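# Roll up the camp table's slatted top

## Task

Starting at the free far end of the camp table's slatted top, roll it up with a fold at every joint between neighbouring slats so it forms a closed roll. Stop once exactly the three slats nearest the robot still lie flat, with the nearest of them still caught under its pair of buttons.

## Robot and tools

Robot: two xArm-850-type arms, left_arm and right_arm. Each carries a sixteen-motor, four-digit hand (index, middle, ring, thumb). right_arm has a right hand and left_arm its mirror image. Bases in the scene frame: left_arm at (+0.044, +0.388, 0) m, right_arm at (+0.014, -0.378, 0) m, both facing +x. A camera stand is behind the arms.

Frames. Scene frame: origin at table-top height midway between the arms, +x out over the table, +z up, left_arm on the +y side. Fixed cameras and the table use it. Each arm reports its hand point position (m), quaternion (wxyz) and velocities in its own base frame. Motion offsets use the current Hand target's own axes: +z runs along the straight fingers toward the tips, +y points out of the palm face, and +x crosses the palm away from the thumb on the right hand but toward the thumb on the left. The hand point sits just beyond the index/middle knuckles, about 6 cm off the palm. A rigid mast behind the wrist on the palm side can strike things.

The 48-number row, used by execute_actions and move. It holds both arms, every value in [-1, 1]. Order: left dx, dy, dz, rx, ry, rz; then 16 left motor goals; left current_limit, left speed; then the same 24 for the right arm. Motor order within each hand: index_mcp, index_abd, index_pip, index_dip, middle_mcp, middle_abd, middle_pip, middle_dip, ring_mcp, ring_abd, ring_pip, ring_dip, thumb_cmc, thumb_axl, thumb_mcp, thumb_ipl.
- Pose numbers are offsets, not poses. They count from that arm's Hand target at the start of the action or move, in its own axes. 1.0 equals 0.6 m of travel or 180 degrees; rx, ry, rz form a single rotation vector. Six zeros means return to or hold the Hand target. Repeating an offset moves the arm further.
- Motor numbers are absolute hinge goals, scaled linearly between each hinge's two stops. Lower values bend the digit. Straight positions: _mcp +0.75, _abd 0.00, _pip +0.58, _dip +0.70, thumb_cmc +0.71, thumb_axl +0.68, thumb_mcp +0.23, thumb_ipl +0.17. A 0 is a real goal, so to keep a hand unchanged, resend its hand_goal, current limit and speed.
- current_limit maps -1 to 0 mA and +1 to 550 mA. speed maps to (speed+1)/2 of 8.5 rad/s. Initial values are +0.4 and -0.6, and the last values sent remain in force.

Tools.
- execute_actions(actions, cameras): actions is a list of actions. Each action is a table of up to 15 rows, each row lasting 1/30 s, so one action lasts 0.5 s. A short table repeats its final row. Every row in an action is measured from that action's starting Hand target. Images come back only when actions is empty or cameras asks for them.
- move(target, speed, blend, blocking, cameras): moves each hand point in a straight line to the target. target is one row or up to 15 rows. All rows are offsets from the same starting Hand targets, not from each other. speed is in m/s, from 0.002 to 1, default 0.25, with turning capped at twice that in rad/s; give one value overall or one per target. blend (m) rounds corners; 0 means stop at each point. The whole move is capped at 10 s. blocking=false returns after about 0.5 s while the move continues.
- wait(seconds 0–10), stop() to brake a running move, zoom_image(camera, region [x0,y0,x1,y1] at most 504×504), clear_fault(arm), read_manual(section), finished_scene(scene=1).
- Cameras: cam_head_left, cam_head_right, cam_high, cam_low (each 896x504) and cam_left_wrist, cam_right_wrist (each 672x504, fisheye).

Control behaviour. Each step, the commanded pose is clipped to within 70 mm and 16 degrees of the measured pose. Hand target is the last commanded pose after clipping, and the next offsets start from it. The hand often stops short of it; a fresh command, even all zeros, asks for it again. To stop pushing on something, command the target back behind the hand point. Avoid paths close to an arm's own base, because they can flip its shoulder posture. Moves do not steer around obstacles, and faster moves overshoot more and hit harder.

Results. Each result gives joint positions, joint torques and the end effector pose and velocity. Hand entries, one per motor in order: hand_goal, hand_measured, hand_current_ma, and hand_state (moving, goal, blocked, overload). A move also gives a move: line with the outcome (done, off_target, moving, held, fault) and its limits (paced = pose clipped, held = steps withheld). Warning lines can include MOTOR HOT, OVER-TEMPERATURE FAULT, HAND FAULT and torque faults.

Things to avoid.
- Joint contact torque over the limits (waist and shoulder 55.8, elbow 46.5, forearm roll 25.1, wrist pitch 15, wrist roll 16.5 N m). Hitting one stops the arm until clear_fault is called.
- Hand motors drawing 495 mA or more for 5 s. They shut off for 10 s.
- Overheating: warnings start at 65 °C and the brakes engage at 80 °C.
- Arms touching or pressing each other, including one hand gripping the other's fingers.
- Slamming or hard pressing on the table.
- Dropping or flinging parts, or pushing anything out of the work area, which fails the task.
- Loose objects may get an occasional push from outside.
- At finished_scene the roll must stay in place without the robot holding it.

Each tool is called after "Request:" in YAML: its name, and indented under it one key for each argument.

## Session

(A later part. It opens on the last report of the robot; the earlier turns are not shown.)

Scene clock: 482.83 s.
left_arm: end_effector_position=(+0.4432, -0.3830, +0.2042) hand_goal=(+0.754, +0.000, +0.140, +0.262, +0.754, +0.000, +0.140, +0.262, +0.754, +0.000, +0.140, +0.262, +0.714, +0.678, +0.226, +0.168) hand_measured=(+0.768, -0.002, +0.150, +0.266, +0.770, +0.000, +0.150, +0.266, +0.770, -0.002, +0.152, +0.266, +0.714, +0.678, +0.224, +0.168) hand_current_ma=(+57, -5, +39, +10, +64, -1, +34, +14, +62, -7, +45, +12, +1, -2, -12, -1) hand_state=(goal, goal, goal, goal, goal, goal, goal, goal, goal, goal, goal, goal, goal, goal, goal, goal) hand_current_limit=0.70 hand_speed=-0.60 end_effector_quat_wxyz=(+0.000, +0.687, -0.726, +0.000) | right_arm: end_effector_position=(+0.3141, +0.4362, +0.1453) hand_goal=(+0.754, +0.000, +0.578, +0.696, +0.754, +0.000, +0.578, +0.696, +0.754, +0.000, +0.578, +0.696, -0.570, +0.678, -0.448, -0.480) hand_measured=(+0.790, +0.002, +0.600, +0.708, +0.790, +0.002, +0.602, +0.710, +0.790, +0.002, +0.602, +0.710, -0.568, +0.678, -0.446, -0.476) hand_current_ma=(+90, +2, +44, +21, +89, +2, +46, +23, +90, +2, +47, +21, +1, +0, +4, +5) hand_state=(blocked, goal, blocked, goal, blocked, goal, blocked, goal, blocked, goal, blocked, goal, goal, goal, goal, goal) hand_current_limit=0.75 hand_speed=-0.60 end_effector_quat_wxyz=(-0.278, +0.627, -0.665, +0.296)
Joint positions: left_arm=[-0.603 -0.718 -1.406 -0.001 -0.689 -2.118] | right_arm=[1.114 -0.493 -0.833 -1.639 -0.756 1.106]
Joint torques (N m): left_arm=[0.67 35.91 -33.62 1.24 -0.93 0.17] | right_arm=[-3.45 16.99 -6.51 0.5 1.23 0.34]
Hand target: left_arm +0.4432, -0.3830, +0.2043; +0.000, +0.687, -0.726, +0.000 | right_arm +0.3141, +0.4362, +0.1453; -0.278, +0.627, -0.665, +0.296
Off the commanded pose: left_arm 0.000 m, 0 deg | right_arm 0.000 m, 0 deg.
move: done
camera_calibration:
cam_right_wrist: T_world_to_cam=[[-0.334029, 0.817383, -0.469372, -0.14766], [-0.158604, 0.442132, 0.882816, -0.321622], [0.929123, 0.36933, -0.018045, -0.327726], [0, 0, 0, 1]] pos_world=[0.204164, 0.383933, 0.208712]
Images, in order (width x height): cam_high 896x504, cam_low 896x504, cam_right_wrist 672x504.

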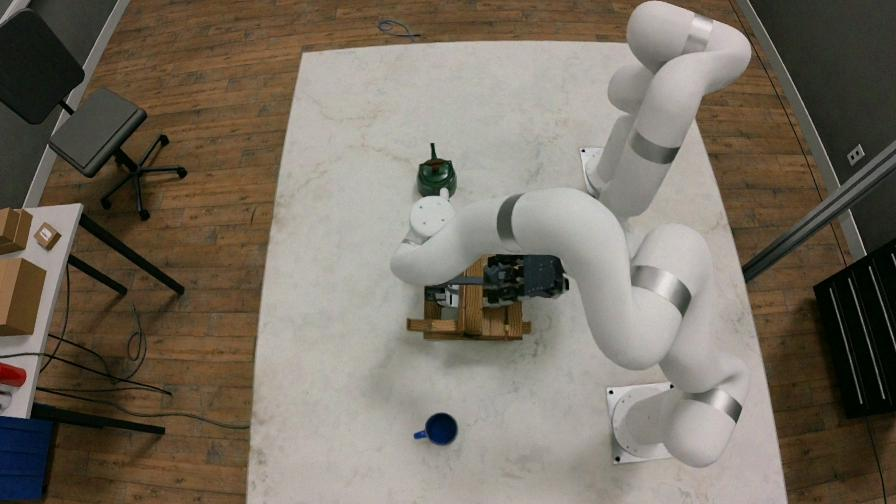

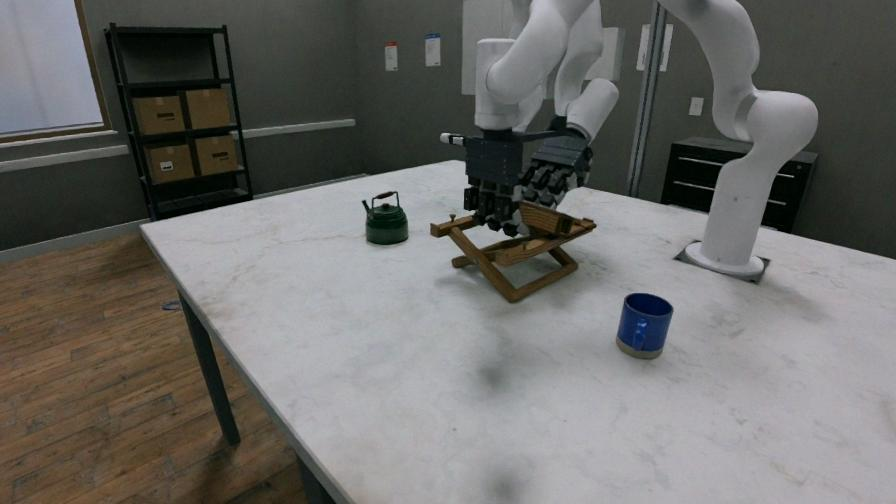

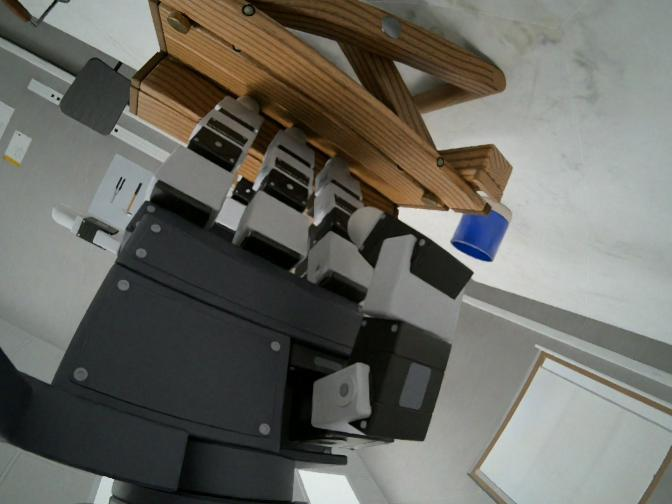

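Request:
move:
  target:
    - [0,0,0,0,0,0,0.753,0,0.139,0.261,0.753,0,0.139,0.261,0.753,0,0.139,0.261,0.714,0.678,0.226,0.168,0.7,-0.6,0.0005,0.0025,-0.0092,0,0,0,0.754,0,0.577,0.696,0.754,0,0.577,0.696,0.754,0,0.577,0.696,-0.571,0.678,-0.449,-0.481,0.75,-0.6]
    - [0,0,0,0,0,0,0.753,0,0.139,0.261,0.753,0,0.139,0.261,0.753,0,0.139,0.261,0.714,0.678,0.226,0.168,0.7,-0.6,0.001,0.0111,-0.0124,0,0,0,0.754,0,0.577,0.696,0.754,0,0.577,0.696,0.754,0,0.577,0.696,-0.571,0.678,-0.449,-0.481,0.75,-0.6]
    - [0,-0.0013,-0.0157,0,0,0,0.753,0,0.139,0.261,0.753,0,0.139,0.261,0.753,0,0.139,0.261,0.714,0.678,0.226,0.168,0.7,-0.6,0.001,0.0111,-0.0124,0,0,0,0.754,0,0.577,0.696,0.754,0,0.577,0.696,0.754,0,0.577,0.696,-0.571,0.678,-0.449,-0.481,0.75,-0.6]
  speed: 0.025
  blend: [0.001,0.001,0]
  cameras: ["cam_high","cam_low","cam_right_wrist"]

Request:
zoom_image:
  camera: "cam_low"
  region: [450, 180, 610, 290]

Request:
zoom_image:
  camera: "cam_right_wrist"
  region: [115, 15, 315, 165]

Request:
zoom_image:
  camera: "cam_high"
  region: [425, 260, 535, 345]

Scene clock: 487.77 s.
left_arm: end_effector_position=(+0.4440, -0.3831, +0.2137) hand_goal=(+0.754, +0.000, +0.140, +0.262, +0.754, +0.000, +0.140, +0.262, +0.754, +0.000, +0.140, +0.262, +0.714, +0.678, +0.226, +0.168) hand_measured=(+0.766, -0.002, +0.150, +0.266, +0.766, +0.000, +0.150, +0.266, +0.766, -0.002, +0.152, +0.266, +0.714, +0.678, +0.224, +0.168) hand_current_ma=(+45, -5, +39, +10, +51, -1, +34, +14, +48, -7, +45, +14, +1, -2, -12, -1) hand_state=(goal, goal, goal, goal, goal, goal, goal, goal, goal, goal, goal, goal, goal, goal, goal, goal) hand_current_limit=0.70 hand_speed=-0.60 end_effector_quat_wxyz=(+0.000, +0.687, -0.726, +0.000) | right_arm: end_effector_position=(+0.3041, +0.4362, +0.1454) hand_goal=(+0.754, +0.000, +0.578, +0.696, +0.754, +0.000, +0.578, +0.696, +0.754, +0.000, +0.578, +0.696, -0.570, +0.678, -0.448, -0.480) hand_measured=(+0.790, +0.002, +0.600, +0.708, +0.790, +0.002, +0.602, +0.710, +0.790, +0.004, +0.602, +0.710, -0.568, +0.678, -0.446, -0.476) hand_current_ma=(+90, +2, +44, +21, +90, +2, +46, +23, +90, +3, +47, +22, +1, +0, +4, +5) hand_state=(blocked, goal, blocked, goal, blocked, goal, blocked, goal, blocked, goal, blocked, goal, goal, goal, goal, goal) hand_current_limit=0.75 hand_speed=-0.60 end_effector_quat_wxyz=(-0.278, +0.627, -0.665, +0.296)
Joint positions: left_arm=[-0.603 -0.707 -1.412 -0.001 -0.706 -2.118] | right_arm=[1.133 -0.486 -0.821 -1.626 -0.763 1.112]
Joint torques (N m): left_arm=[2.07 38.65 -33.42 1.13 -1 0.34] | right_arm=[0.27 12.7 -6.9 0.79 0.01 0.4]
Hand target: left_arm +0.4440, -0.3831, +0.2137; +0.000, +0.687, -0.726, +0.000 | right_arm +0.3041, +0.4362, +0.1454; -0.278, +0.627, -0.665, +0.296
Off the commanded pose: left_arm 0.000 m, 0 deg | right_arm 0.000 m, 0 deg.
move: done
camera_calibration:
cam_right_wrist: T_world_to_cam=[[-0.334029, 0.817383, -0.469372, -0.151], [-0.158604, 0.442132, 0.882816, -0.323208], [0.929123, 0.36933, -0.018045, -0.318434], [0, 0, 0, 1]] pos_world=[0.194164, 0.383933, 0.208712]
Images, in order (width x height): cam_high 896x504, cam_low 896x504, cam_right_wrist 672x504.

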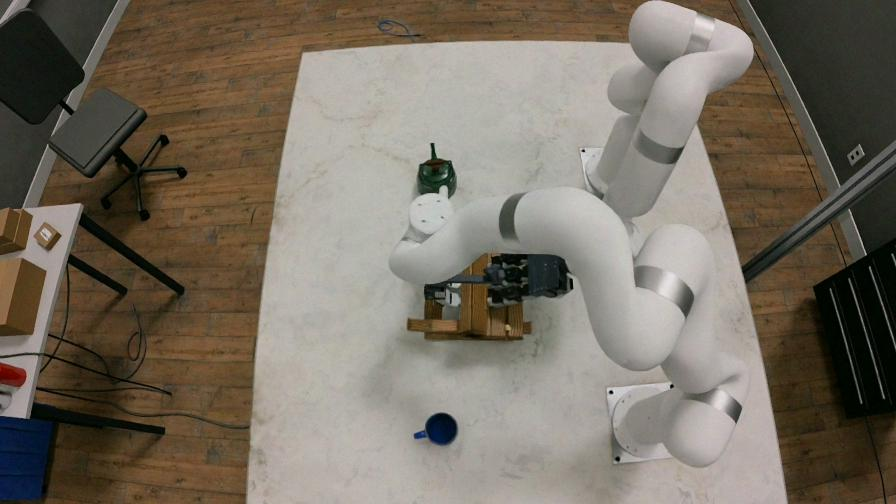

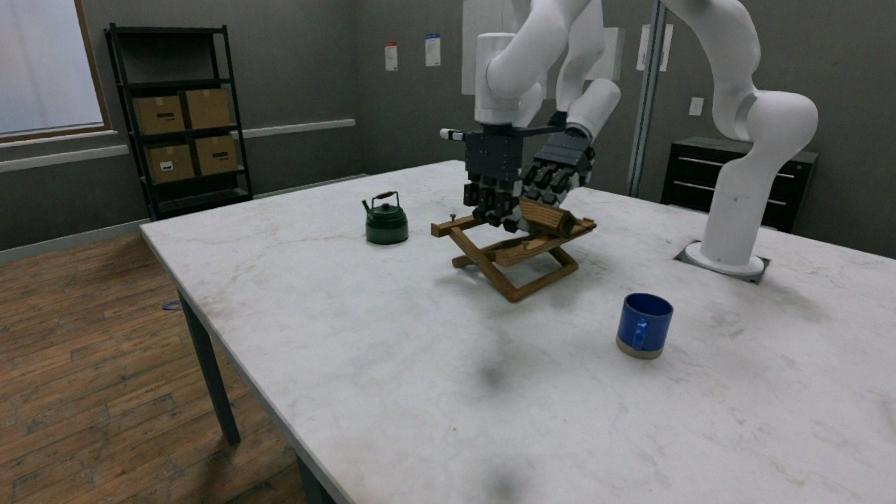

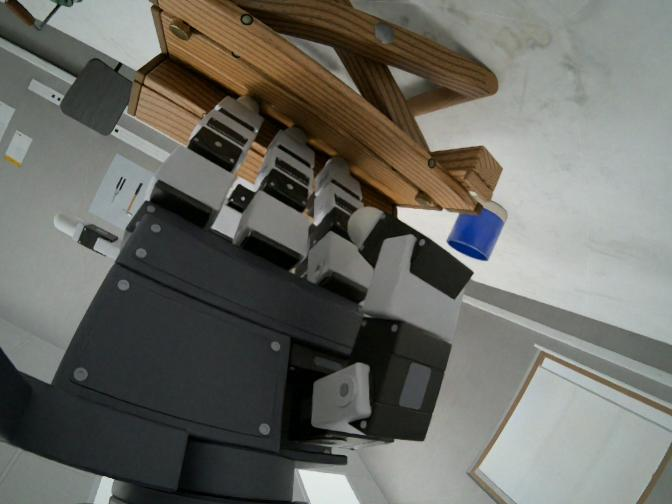

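Scaled by 3.150 from the camera's 896x504 image, which has a finer 1280x720 frame.

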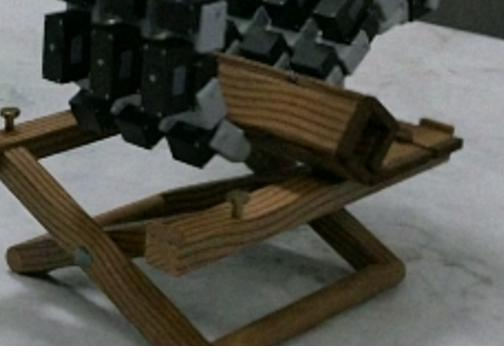

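Scaled by 2.520 from the camera's 672x504 image, which has a finer 960x720 frame.

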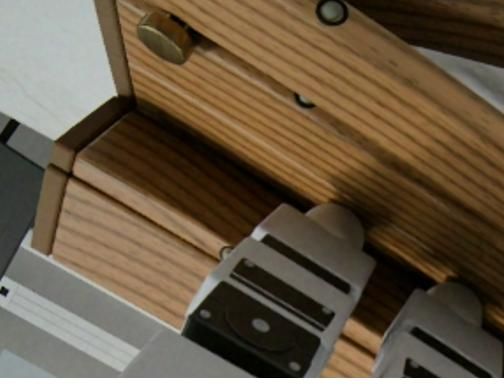

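Scaled by 4.582 from the camera's 896x504 image, which has a finer 1280x720 frame.

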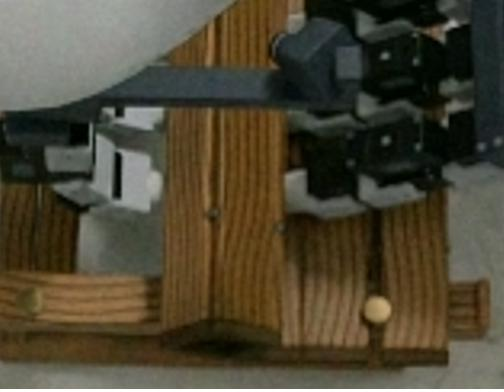

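Request:
move:
  target:
    - [0,0,0,0,0,0,0.753,0,0.139,0.261,0.753,0,0.139,0.261,0.753,0,0.139,0.261,0.714,0.678,0.226,0.168,0.7,-0.6,0.0005,0.0025,-0.0092,0,0,0,0.754,0,0.577,0.696,0.754,0,0.577,0.696,0.754,0,0.577,0.696,-0.571,0.678,-0.449,-0.481,0.75,-0.6]
    - [0,0,0,0,0,0,0.753,0,0.139,0.261,0.753,0,0.139,0.261,0.753,0,0.139,0.261,0.714,0.678,0.226,0.168,0.7,-0.6,0.001,0.0111,-0.0124,0,0,0,0.754,0,0.577,0.696,0.754,0,0.577,0.696,0.754,0,0.577,0.696,-0.571,0.678,-0.449,-0.481,0.75,-0.6]
    - [0.0001,0.002,-0.0128,0,0,0,0.753,0,0.139,0.261,0.753,0,0.139,0.261,0.753,0,0.139,0.261,0.714,0.678,0.226,0.168,0.7,-0.6,0.001,0.0111,-0.0124,0,0,0,0.754,0,0.577,0.696,0.754,0,0.577,0.696,0.754,0,0.577,0.696,-0.571,0.678,-0.449,-0.481,0.75,-0.6]
    - [0.0003,0.0052,-0.0208,0,0,0,0.753,0,0.139,0.261,0.753,0,0.139,0.261,0.753,0,0.139,0.261,0.714,0.678,0.226,0.168,0.7,-0.6,0.001,0.0111,-0.0124,0,0,0,0.754,0,0.577,0.696,0.754,0,0.577,0.696,0.754,0,0.577,0.696,-0.571,0.678,-0.449,-0.481,0.75,-0.6]
  speed: 0.025
  blend: [0.001,0.001,0.001,0]
  cameras: ["cam_high","cam_low","cam_right_wrist"]

Request:
zoom_image:
  camera: "cam_low"
  region: [450, 180, 610, 290]

Request:
zoom_image:
  camera: "cam_right_wrist"
  region: [115, 15, 315, 165]

Request:
zoom_image:
  camera: "cam_high"
  region: [425, 260, 535, 345]

Scene clock: 491.00 s.
left_arm: end_effector_position=(+0.4409, -0.3831, +0.2261) hand_goal=(+0.754, +0.000, +0.140, +0.262, +0.754, +0.000, +0.140, +0.262, +0.754, +0.000, +0.140, +0.262, +0.714, +0.678, +0.226, +0.168) hand_measured=(+0.766, -0.002, +0.152, +0.268, +0.768, +0.000, +0.150, +0.268, +0.768, -0.002, +0.154, +0.268, +0.714, +0.678, +0.224, +0.168) hand_current_ma=(+49, -5, +46, +19, +57, -1, +39, +25, +53, -7, +52, +25, +1, -2, -12, -1) hand_state=(goal, goal, goal, goal, goal, goal, goal, goal, goal, goal, goal, goal, goal, goal, goal, goal) hand_current_limit=0.70 hand_speed=-0.60 end_effector_quat_wxyz=(+0.000, +0.687, -0.726, +0.000) | right_arm: end_effector_position=(+0.2940, +0.4362, +0.1454) hand_goal=(+0.754, +0.000, +0.578, +0.696, +0.754, +0.000, +0.578, +0.696, +0.754, +0.000, +0.578, +0.696, -0.570, +0.678, -0.448, -0.480) hand_measured=(+0.790, +0.002, +0.600, +0.708, +0.790, +0.002, +0.602, +0.710, +0.790, +0.004, +0.602, +0.710, -0.568, +0.678, -0.446, -0.476) hand_current_ma=(+89, +2, +45, +21, +89, +2, +46, +23, +89, +3, +47, +24, +1, +0, +4, +5) hand_state=(blocked, goal, blocked, goal, blocked, goal, blocked, goal, blocked, goal, blocked, goal, goal, goal, goal, goal) hand_current_limit=0.75 hand_speed=-0.60 end_effector_quat_wxyz=(-0.278, +0.627, -0.665, +0.296)
Joint positions: left_arm=[-0.606 -0.685 -1.408 -0.001 -0.724 -2.12] | right_arm=[1.153 -0.478 -0.809 -1.611 -0.769 1.118]
Joint torques (N m): left_arm=[-0.29 37.76 -28.64 1.44 -0.94 -0.27] | right_arm=[-1.1 15.82 -7.36 1.22 -0.13 0.46]
Hand target: left_arm +0.4409, -0.3831, +0.2262; +0.000, +0.687, -0.726, +0.000 | right_arm +0.2941, +0.4362, +0.1454; -0.278, +0.627, -0.665, +0.296
Off the commanded pose: left_arm 0.000 m, 0 deg | right_arm 0.000 m, 0 deg.
move: done
camera_calibration:
cam_right_wrist: T_world_to_cam=[[-0.334029, 0.817383, -0.469372, -0.154294], [-0.158604, 0.442132, 0.882816, -0.324882], [0.929123, 0.36933, -0.018045, -0.309141], [0, 0, 0, 1]] pos_world=[0.184164, 0.383933, 0.208812]
Images, in order (width x height): cam_high 896x504, cam_low 896x504, cam_right_wrist 672x504.

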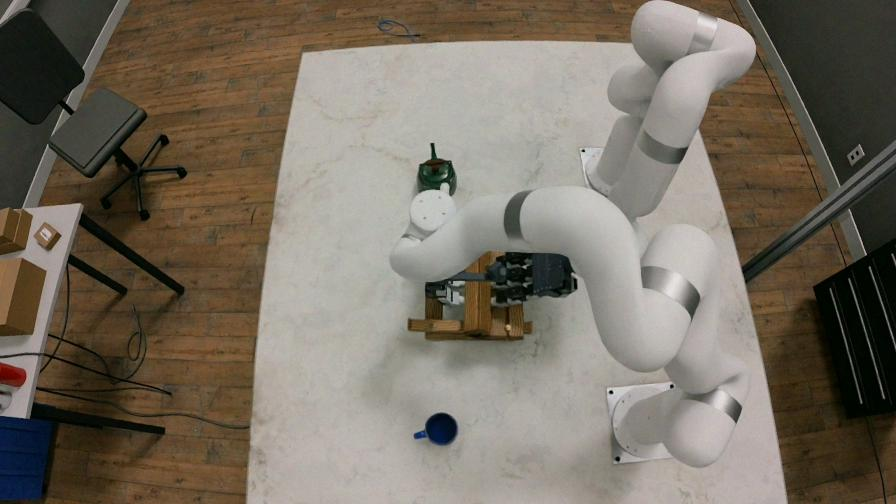

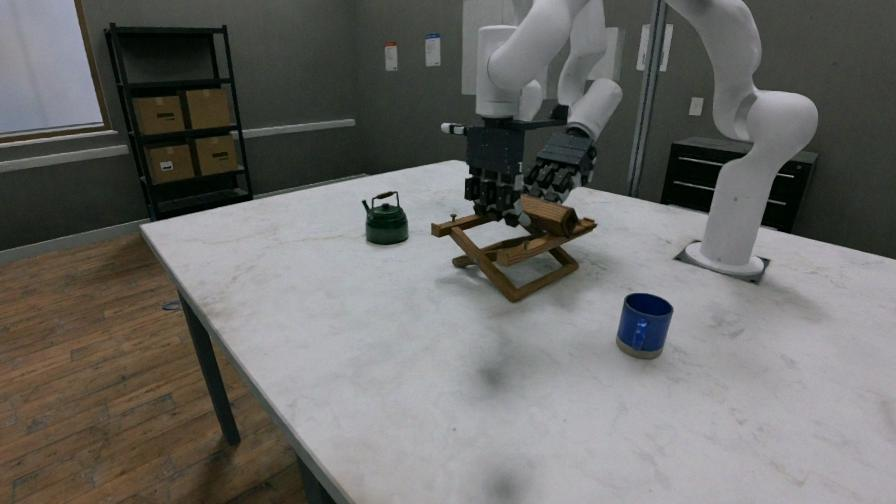

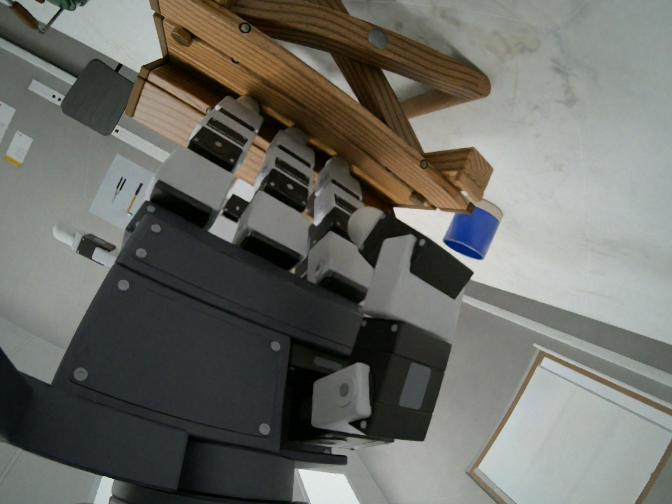

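Scaled by 3.150 from the camera's 896x504 image, which has a finer 1280x720 frame.

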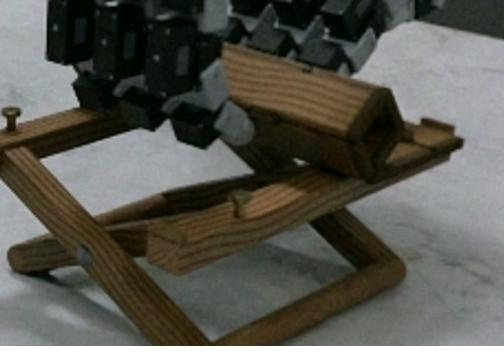

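Scaled by 2.520 from the camera's 672x504 image, which has a finer 960x720 frame.

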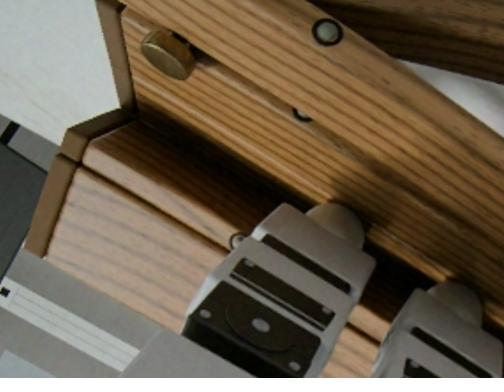

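Scaled by 4.582 from the camera's 896x504 image, which has a finer 1280x720 frame.

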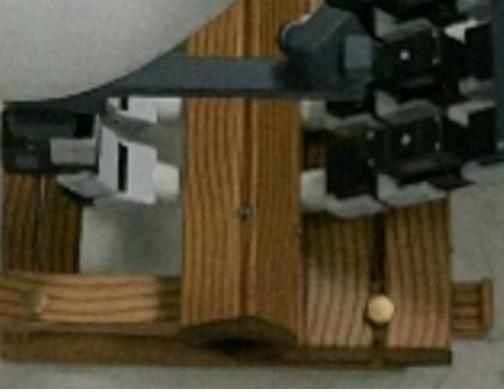

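Request:
move:
  target:
    - [-0.0023,-0.0416,0,0,0,0,0.753,0,0.139,0.261,0.753,0,0.139,0.261,0.753,0,0.139,0.261,0.714,0.678,0.226,0.168,0.7,-0.6,0,0,0,0,0,0,0.754,0,0.577,0.696,0.754,0,0.577,0.696,0.754,0,0.577,0.696,-0.571,0.678,-0.449,-0.481,0.75,-0.6]
    - [-0.0023,-0.0416,-0.0772,0,0,0,0.753,0,0.139,0.261,0.753,0,0.139,0.261,0.753,0,0.139,0.261,0.714,0.678,0.226,0.168,0.7,-0.6,0.0006,0.0032,-0.0104,0,0,0,0.754,0,0.577,0.696,0.754,0,0.577,0.696,0.754,0,0.577,0.696,-0.571,0.678,-0.449,-0.481,0.75,-0.6]
    - [0.0003,0.0058,-0.0772,0,0,0,0.753,0,0.139,0.261,0.753,0,0.139,0.261,0.753,0,0.139,0.261,0.714,0.678,0.226,0.168,0.7,-0.6,0.0012,0.0133,-0.0148,0,0,0,0.754,0,0.577,0.696,0.754,0,0.577,0.696,0.754,0,0.577,0.696,-0.571,0.678,-0.449,-0.481,0.75,-0.6]
  speed: [0.03,0.05,0.03]
  cameras: ["cam_high","cam_low","cam_right_wrist","cam_left_wrist"]

Request:
zoom_image:
  camera: "cam_low"
  region: [450, 180, 610, 290]

Request:
zoom_image:
  camera: "cam_right_wrist"
  region: [115, 15, 315, 165]

Request:
zoom_image:
  camera: "cam_high"
  region: [425, 260, 535, 345]

Scene clock: 499.40 s.
left_arm: end_effector_position=(+0.4374, -0.3830, +0.2725) hand_goal=(+0.754, +0.000, +0.140, +0.262, +0.754, +0.000, +0.140, +0.262, +0.754, +0.000, +0.140, +0.262, +0.714, +0.678, +0.226, +0.168) hand_measured=(+0.756, -0.002, +0.146, +0.266, +0.756, +0.000, +0.144, +0.266, +0.756, -0.002, +0.146, +0.266, +0.714, +0.678, +0.224, +0.168) hand_current_ma=(+8, -5, +17, +10, +10, -1, +15, +12, +9, -6, +19, +12, +1, -2, -12, -1) hand_state=(goal, goal, goal, goal, goal, goal, goal, goal, goal, goal, goal, goal, goal, goal, goal, goal) hand_current_limit=0.70 hand_speed=-0.60 end_effector_quat_wxyz=(+0.000, +0.687, -0.726, +0.000) | right_arm: end_effector_position=(+0.2821, +0.4362, +0.1454) hand_goal=(+0.754, +0.000, +0.578, +0.696, +0.754, +0.000, +0.578, +0.696, +0.754, +0.000, +0.578, +0.696, -0.570, +0.678, -0.448, -0.480) hand_measured=(+0.790, +0.002, +0.600, +0.708, +0.790, +0.002, +0.602, +0.710, +0.790, +0.004, +0.602, +0.710, -0.568, +0.678, -0.446, -0.476) hand_current_ma=(+89, +2, +44, +21, +89, +2, +45, +23, +88, +3, +46, +24, +1, +0, +4, +5) hand_state=(blocked, goal, blocked, goal, blocked, goal, blocked, goal, blocked, goal, blocked, goal, goal, goal, goal, goal) hand_current_limit=0.75 hand_speed=-0.60 end_effector_quat_wxyz=(-0.278, +0.627, -0.665, +0.296)
Joint positions: left_arm=[-0.609 -0.623 -1.426 -0.001 -0.803 -2.124] | right_arm=[1.177 -0.47 -0.795 -1.594 -0.777 1.125]
Joint torques (N m): left_arm=[-0.18 31.33 -27.4 0.63 0.64 -0.11] | right_arm=[2.17 14.77 -7.1 1.42 0.07 0.61]
Hand target: left_arm +0.4374, -0.3830, +0.2725; +0.000, +0.687, -0.726, +0.000 | right_arm +0.2821, +0.4362, +0.1454; -0.278, +0.627, -0.665, +0.296
Off the commanded pose: left_arm 0.000 m, 0 deg | right_arm 0.000 m, 0 deg.
move: done
camera_calibration:
cam_left_wrist: T_world_to_cam=[[0.723414, 0.690414, -0.000566299, -0.0816907], [0.499153, -0.522444, 0.691302, -0.642201], [0.476989, -0.50038, -0.722566, -0.0728244], [0, 0, 0, 1]] pos_world=[0.414389, -0.315553, 0.391288]
cam_right_wrist: T_world_to_cam=[[-0.334029, 0.817383, -0.469372, -0.158302], [-0.158604, 0.442132, 0.882816, -0.326786], [0.929123, 0.36933, -0.018045, -0.297992], [0, 0, 0, 1]] pos_world=[0.172164, 0.383933, 0.208812]
Images, in order (width x height): cam_high 896x504, cam_low 896x504, cam_left_wrist 672x504, cam_right_wrist 672x504.

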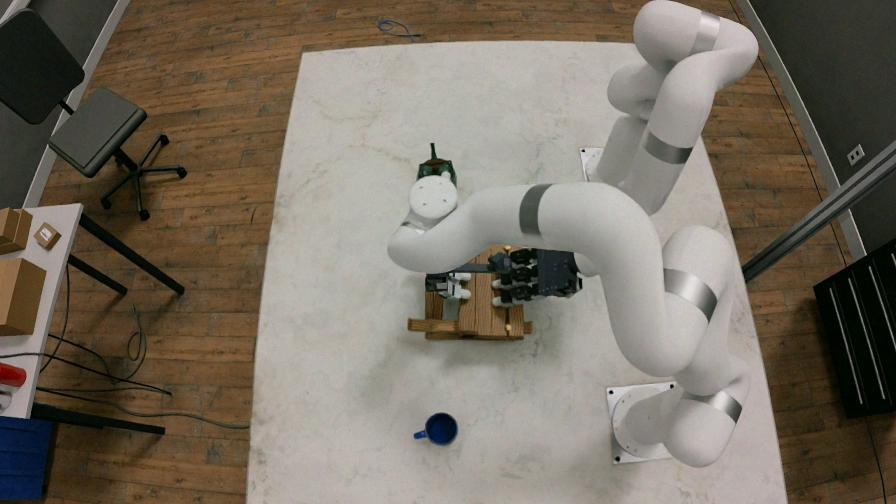

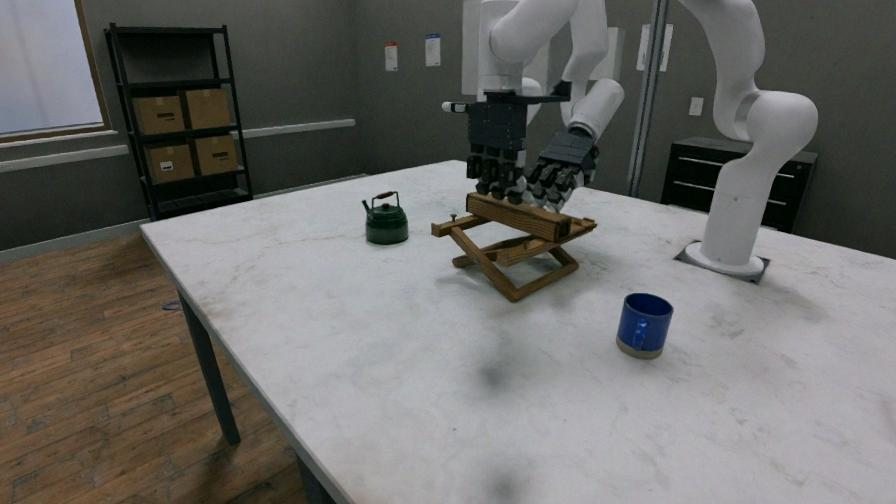

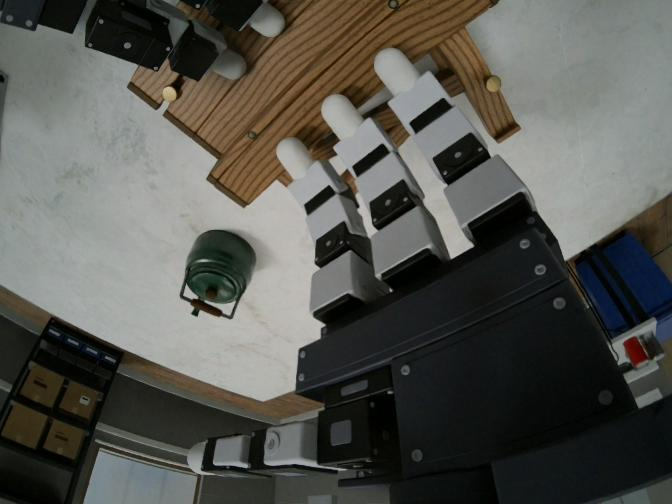

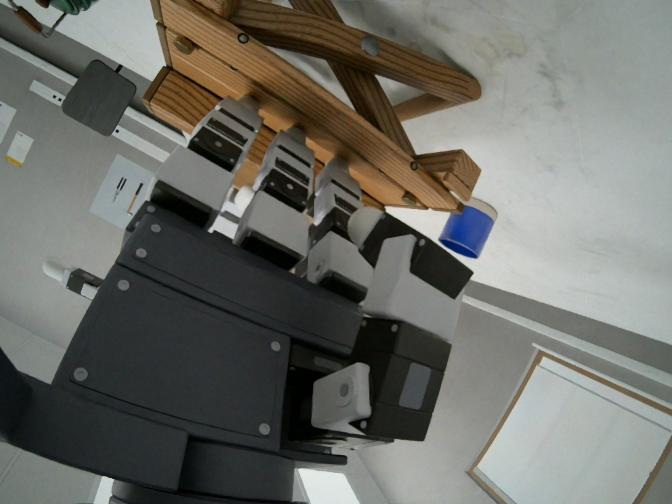

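Scaled by 3.150 from the camera's 896x504 image, which has a finer 1280x720 frame.

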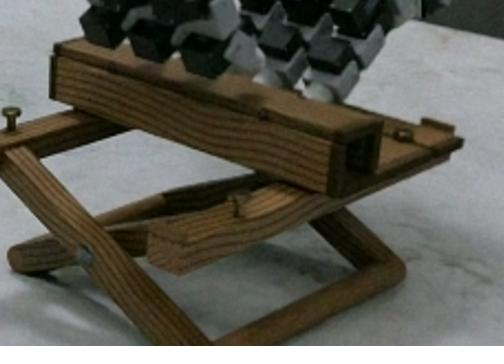

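Scaled by 2.520 from the camera's 672x504 image, which has a finer 960x720 frame.

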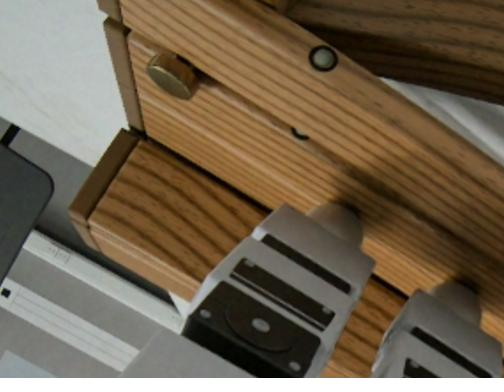

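Scaled by 4.582 from the camera's 896x504 image, which has a finer 1280x720 frame.

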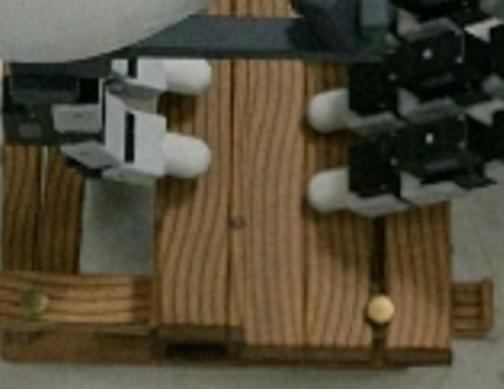

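Request:
move:
  target:
    - [-0.0042,-0.0749,0,0,0,0,0.753,0,0.139,0.261,0.753,0,0.139,0.261,0.753,0,0.139,0.261,0.714,0.678,0.226,0.168,0.7,-0.6,0,-0.005,-0.0045,0,0,0,0.754,0,0.577,0.696,0.754,0,0.577,0.696,0.754,0,0.577,0.696,-0.571,0.678,-0.449,-0.481,0.75,-0.6]
    - [-0.0042,-0.0749,0.145,0,0,0,0.753,0,0.139,0.261,0.753,0,0.139,0.261,0.753,0,0.139,0.261,0.714,0.678,0.226,0.168,0.7,-0.6,-0.0028,-0.0357,0.0296,0,0,0,0.754,0,0.577,0.696,0.754,0,0.577,0.696,0.754,0,0.577,0.696,-0.571,0.678,-0.449,-0.481,0.75,-0.6]
    - [-0.0004,-0.0067,0.145,0,0,0,0.753,0,0.139,0.261,0.753,0,0.139,0.261,0.753,0,0.139,0.261,0.714,0.678,0.226,0.168,0.7,-0.6,-0.0028,-0.0307,0.0341,0,0,0,0.754,0,0.577,0.696,0.754,0,0.577,0.696,0.754,0,0.577,0.696,-0.571,0.678,-0.449,-0.481,0.75,-0.6]
    - [-0.0005,-0.0092,0.1142,0,0,0,0.753,0,0.139,0.261,0.753,0,0.139,0.261,0.753,0,0.139,0.261,0.714,0.678,0.226,0.168,0.7,-0.6,-0.0028,-0.0307,0.0341,0,0,0,0.754,0,0.577,0.696,0.754,0,0.577,0.696,0.754,0,0.577,0.696,-0.571,0.678,-0.449,-0.481,0.75,-0.6]
  speed: [0.06,0.06,0.04,0.025]
  blend: [0.001,0.001,0,0]
  cameras: ["cam_high","cam_low","cam_right_wrist"]

Request:
zoom_image:
  camera: "cam_low"
  region: [450, 180, 610, 290]

Request:
zoom_image:
  camera: "cam_right_wrist"
  region: [115, 15, 315, 165]

Request:
zoom_image:
  camera: "cam_high"
  region: [425, 260, 535, 345]

Scene clock: 512.87 s.
left_arm: end_effector_position=(+0.4429, -0.3831, +0.2039) hand_goal=(+0.754, +0.000, +0.140, +0.262, +0.754, +0.000, +0.140, +0.262, +0.754, +0.000, +0.140, +0.262, +0.714, +0.678, +0.226, +0.168) hand_measured=(+0.768, -0.002, +0.152, +0.266, +0.770, +0.000, +0.150, +0.266, +0.770, -0.002, +0.150, +0.264, +0.714, +0.678, +0.224, +0.168) hand_current_ma=(+55, -5, +48, +11, +65, -2, +35, +11, +68, -7, +37, +5, +1, -2, -12, -1) hand_state=(goal, goal, goal, goal, goal, goal, goal, goal, goal, goal, goal, goal, goal, goal, goal, goal) hand_current_limit=0.70 hand_speed=-0.60 end_effector_quat_wxyz=(+0.000, +0.687, -0.726, +0.000) | right_arm: end_effector_position=(+0.3097, +0.4362, +0.1454) hand_goal=(+0.754, +0.000, +0.578, +0.696, +0.754, +0.000, +0.578, +0.696, +0.754, +0.000, +0.578, +0.696, -0.570, +0.678, -0.448, -0.480) hand_measured=(+0.790, +0.000, +0.600, +0.706, +0.790, +0.000, +0.600, +0.706, +0.790, +0.002, +0.600, +0.706, -0.568, +0.678, -0.446, -0.476) hand_current_ma=(+91, +0, +41, +13, +91, +0, +42, +15, +92, +1, +43, +15, +1, +0, +4, +5) hand_state=(blocked, goal, blocked, goal, blocked, goal, blocked, goal, blocked, goal, blocked, goal, goal, goal, goal, goal) hand_current_limit=0.75 hand_speed=-0.60 end_effector_quat_wxyz=(-0.278, +0.627, -0.665, +0.296)
Joint positions: left_arm=[-0.604 -0.718 -1.405 -0.001 -0.688 -2.119] | right_arm=[1.122 -0.49 -0.828 -1.633 -0.759 1.108]
Joint torques (N m): left_arm=[1.4 35.93 -33.58 0.63 -0.77 0.28] | right_arm=[-5.83 14.76 -6.6 0.22 0.05 0.37]
Hand target: left_arm +0.4429, -0.3831, +0.2040; +0.000, +0.687, -0.726, +0.000 | right_arm +0.3097, +0.4362, +0.1454; -0.278, +0.627, -0.665, +0.296
Off the commanded pose: left_arm 0.000 m, 0 deg | right_arm 0.000 m, 0 deg.
move: done
camera_calibration:
cam_right_wrist: T_world_to_cam=[[-0.334017, 0.817347, -0.469443, -0.149104], [-0.158632, 0.442197, 0.882778, -0.322331], [0.929123, 0.369331, -0.0180437, -0.323638], [0, 0, 0, 1]] pos_world=[0.199764, 0.383933, 0.208712]
Images, in order (width x height): cam_high 896x504, cam_low 896x504, cam_right_wrist 672x504.

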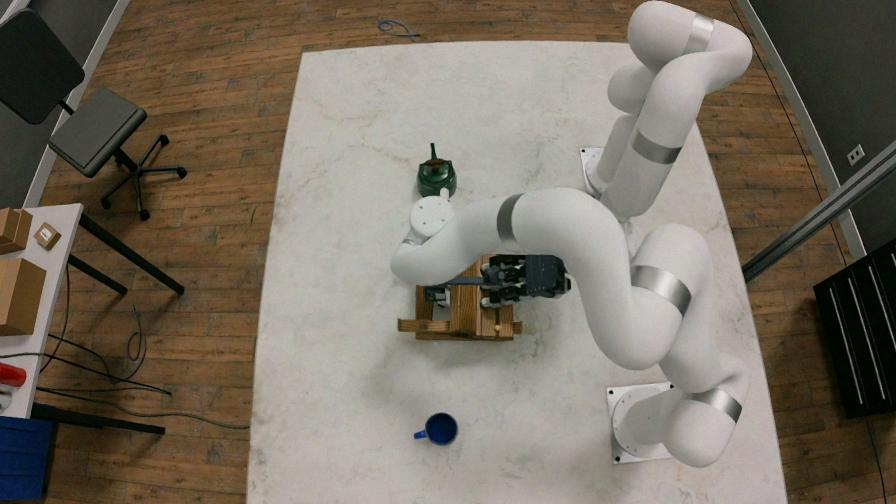

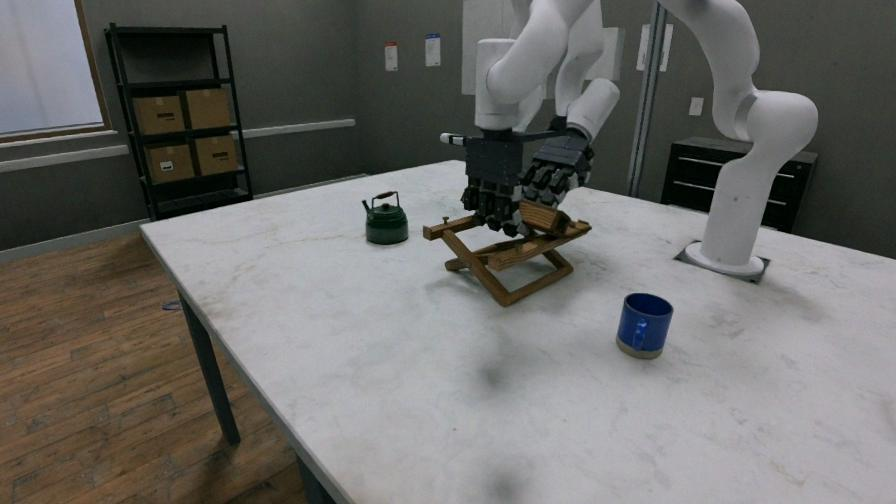

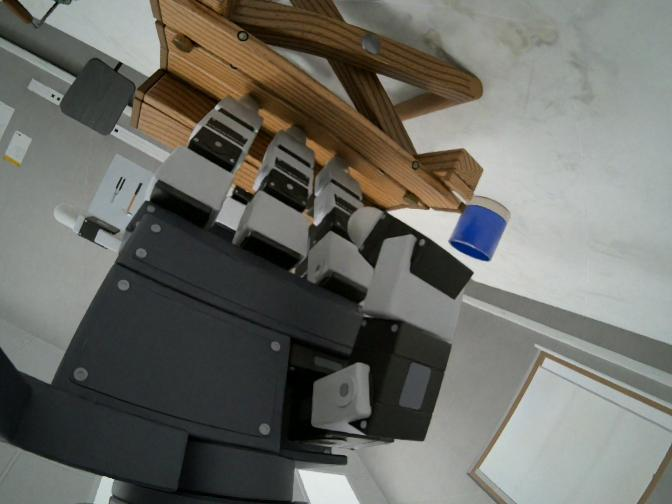

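Scaled by 3.150 from the camera's 896x504 image, which has a finer 1280x720 frame.

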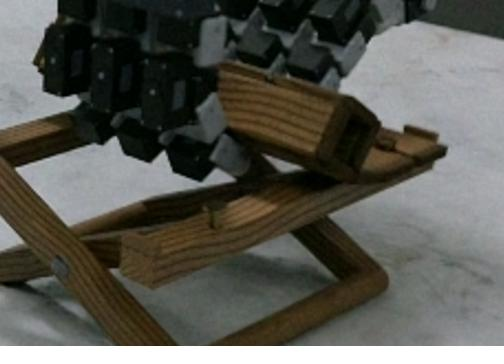

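Scaled by 2.520 from the camera's 672x504 image, which has a finer 960x720 frame.

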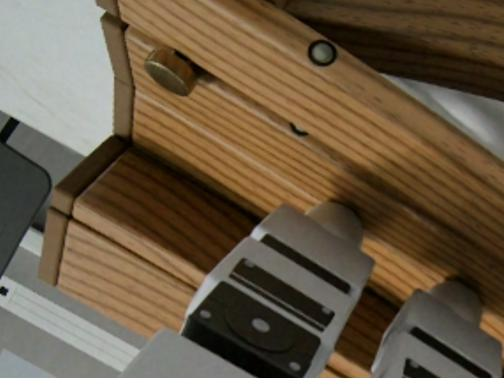

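Scaled by 4.582 from the camera's 896x504 image, which has a finer 1280x720 frame.

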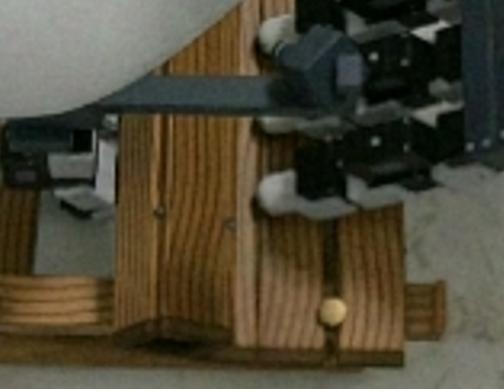

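Request:
move:
  target:
    - [0,0,0.0308,0,0,0,0.753,0,0.139,0.261,0.753,0,0.139,0.261,0.753,0,0.139,0.261,0.714,0.678,0.226,0.168,0.7,-0.6,0,0,0,0,0,0,0.754,0,0.577,0.696,0.754,0,0.577,0.696,0.754,0,0.577,0.696,-0.571,0.678,-0.449,-0.481,0.75,-0.6]
    - [-0.0023,-0.0416,0.0308,0,0,0,0.753,0,0.139,0.261,0.753,0,0.139,0.261,0.753,0,0.139,0.261,0.714,0.678,0.226,0.168,0.7,-0.6,0,-0.0124,-0.0112,0,0,0,0.754,0,0.577,0.696,0.754,0,0.577,0.696,0.754,0,0.577,0.696,-0.571,0.678,-0.449,-0.481,0.75,-0.6]
    - [-0.0023,-0.0416,0.0308,0,0,0,0.753,0,0.139,0.261,0.753,0,0.139,0.261,0.753,0,0.139,0.261,0.714,0.678,0.226,0.168,0.7,-0.6,-0.0026,-0.0406,0.0202,0,0,0,0.754,0,0.577,0.696,0.754,0,0.577,0.696,0.754,0,0.577,0.696,-0.571,0.678,-0.449,-0.481,0.75,-0.6]
  speed: [0.03,0.05,0.05]
  cameras: ["cam_high","cam_low","cam_right_wrist"]

Request:
zoom_image:
  camera: "cam_high"
  region: [415, 255, 535, 345]

Request:
zoom_image:
  camera: "cam_right_wrist"
  region: [115, 15, 315, 165]

Request:
zoom_image:
  camera: "cam_low"
  region: [450, 180, 610, 290]

Scene clock: 517.77 s.
left_arm: end_effector_position=(+0.4679, -0.3831, +0.1855) hand_goal=(+0.754, +0.000, +0.140, +0.262, +0.754, +0.000, +0.140, +0.262, +0.754, +0.000, +0.140, +0.262, +0.714, +0.678, +0.226, +0.168) hand_measured=(+0.756, -0.002, +0.146, +0.266, +0.758, +0.000, +0.144, +0.266, +0.756, -0.002, +0.146, +0.264, +0.714, +0.678, +0.224, +0.168) hand_current_ma=(+8, -4, +18, +10, +11, -2, +15, +11, +9, -6, +19, +5, +1, -2, -12, -1) hand_state=(goal, goal, goal, goal, goal, goal, goal, goal, goal, goal, goal, goal, goal, goal, goal, goal) hand_current_limit=0.70 hand_speed=-0.60 end_effector_quat_wxyz=(+0.000, +0.687, -0.726, +0.000) | right_arm: end_effector_position=(+0.3350, +0.4362, +0.1553) hand_goal=(+0.754, +0.000, +0.578, +0.696, +0.754, +0.000, +0.578, +0.696, +0.754, +0.000, +0.578, +0.696, -0.570, +0.678, -0.448, -0.480) hand_measured=(+0.748, +0.000, +0.578, +0.698, +0.748, +0.000, +0.578, +0.698, +0.748, +0.002, +0.578, +0.698, -0.568, +0.678, -0.446, -0.476) hand_current_ma=(-8, +0, +0, +2, -9, +1, +0, +3, -9, +1, +0, +2, +1, +0, +4, +5) hand_state=(goal, goal, goal, goal, goal, goal, goal, goal, goal, goal, goal, goal, goal, goal, goal, goal) hand_current_limit=0.75 hand_speed=-0.60 end_effector_quat_wxyz=(-0.278, +0.627, -0.665, +0.296)
Joint positions: left_arm=[-0.582 -0.789 -1.479 -0.001 -0.689 -2.097] | right_arm=[1.074 -0.489 -0.861 -1.643 -0.74 1.06]
Joint torques (N m): left_arm=[2.63 30.08 -32.13 -0.12 -0.65 0.33] | right_arm=[-4.91 17.21 -10.78 -0.53 -0.16 0]
Hand target: left_arm +0.4679, -0.3831, +0.1855; +0.000, +0.687, -0.726, +0.000 | right_arm +0.3350, +0.4362, +0.1553; -0.278, +0.627, -0.665, +0.296
Off the commanded pose: left_arm 0.000 m, 0 deg | right_arm 0.000 m, 0 deg.
move: done
camera_calibration:
cam_right_wrist: T_world_to_cam=[[-0.334029, 0.817383, -0.469372, -0.136067], [-0.158604, 0.442132, 0.882816, -0.32718], [0.929123, 0.36933, -0.018045, -0.347001], [0, 0, 0, 1]] pos_world=[0.225064, 0.384033, 0.218712]
Images, in order (width x height): cam_high 896x504, cam_low 896x504, cam_right_wrist 672x504.

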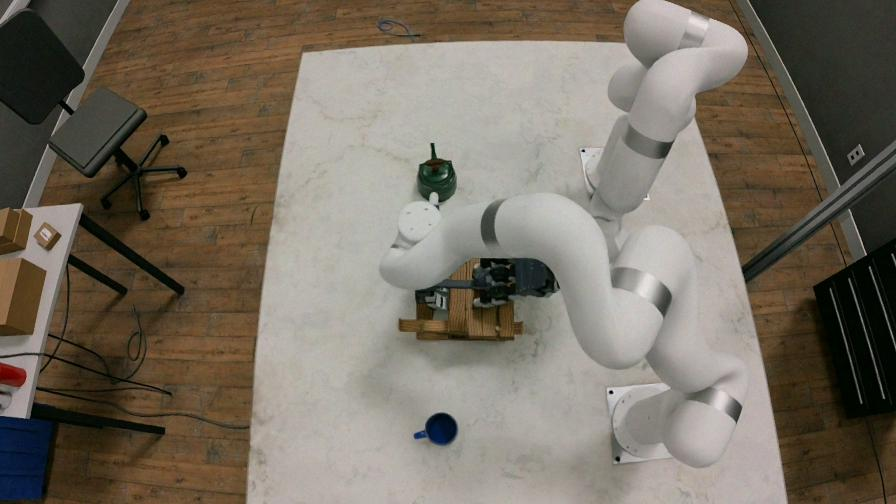

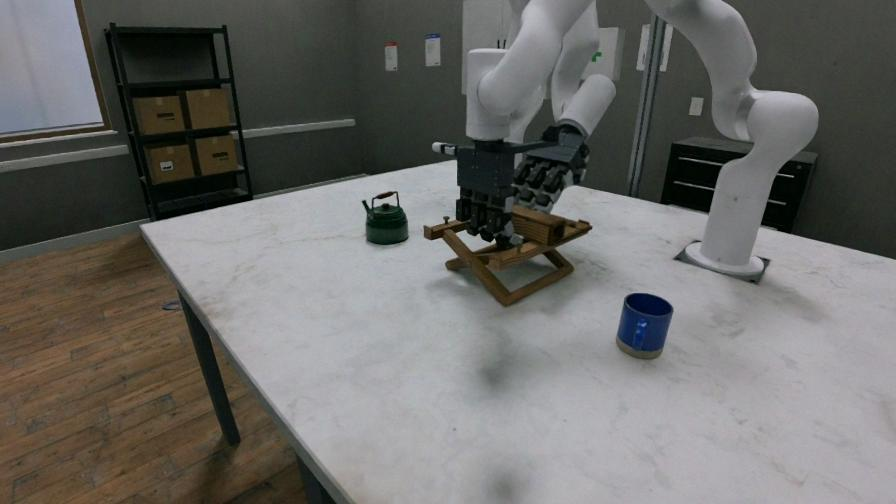

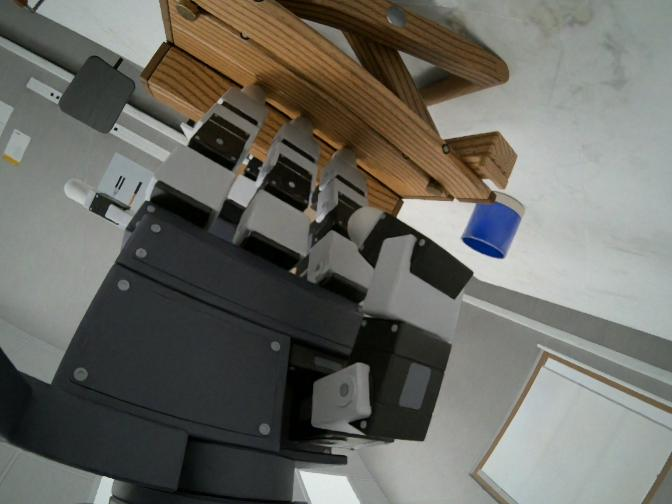

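Scaled by 4.200 from the camera's 896x504 image, which has a finer 1280x720 frame.

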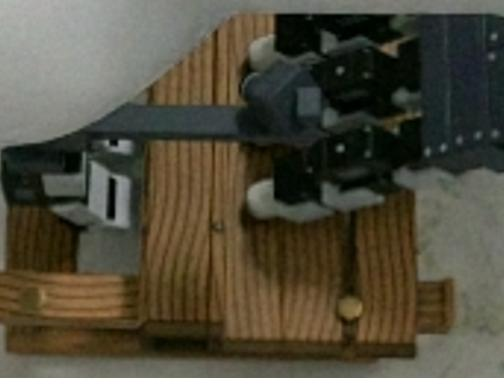

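Scaled by 2.520 from the camera's 672x504 image, which has a finer 960x720 frame.

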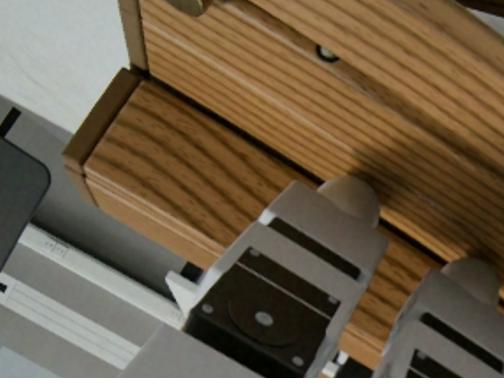

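Scaled by 3.150 from the camera's 896x504 image, which has a finer 1280x720 frame.

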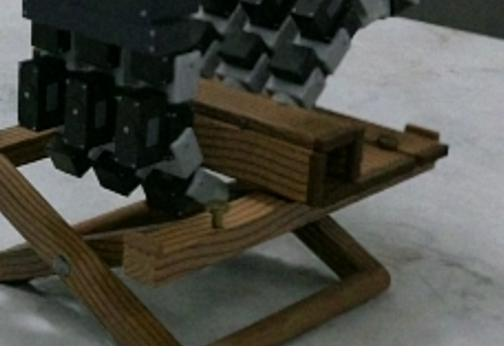

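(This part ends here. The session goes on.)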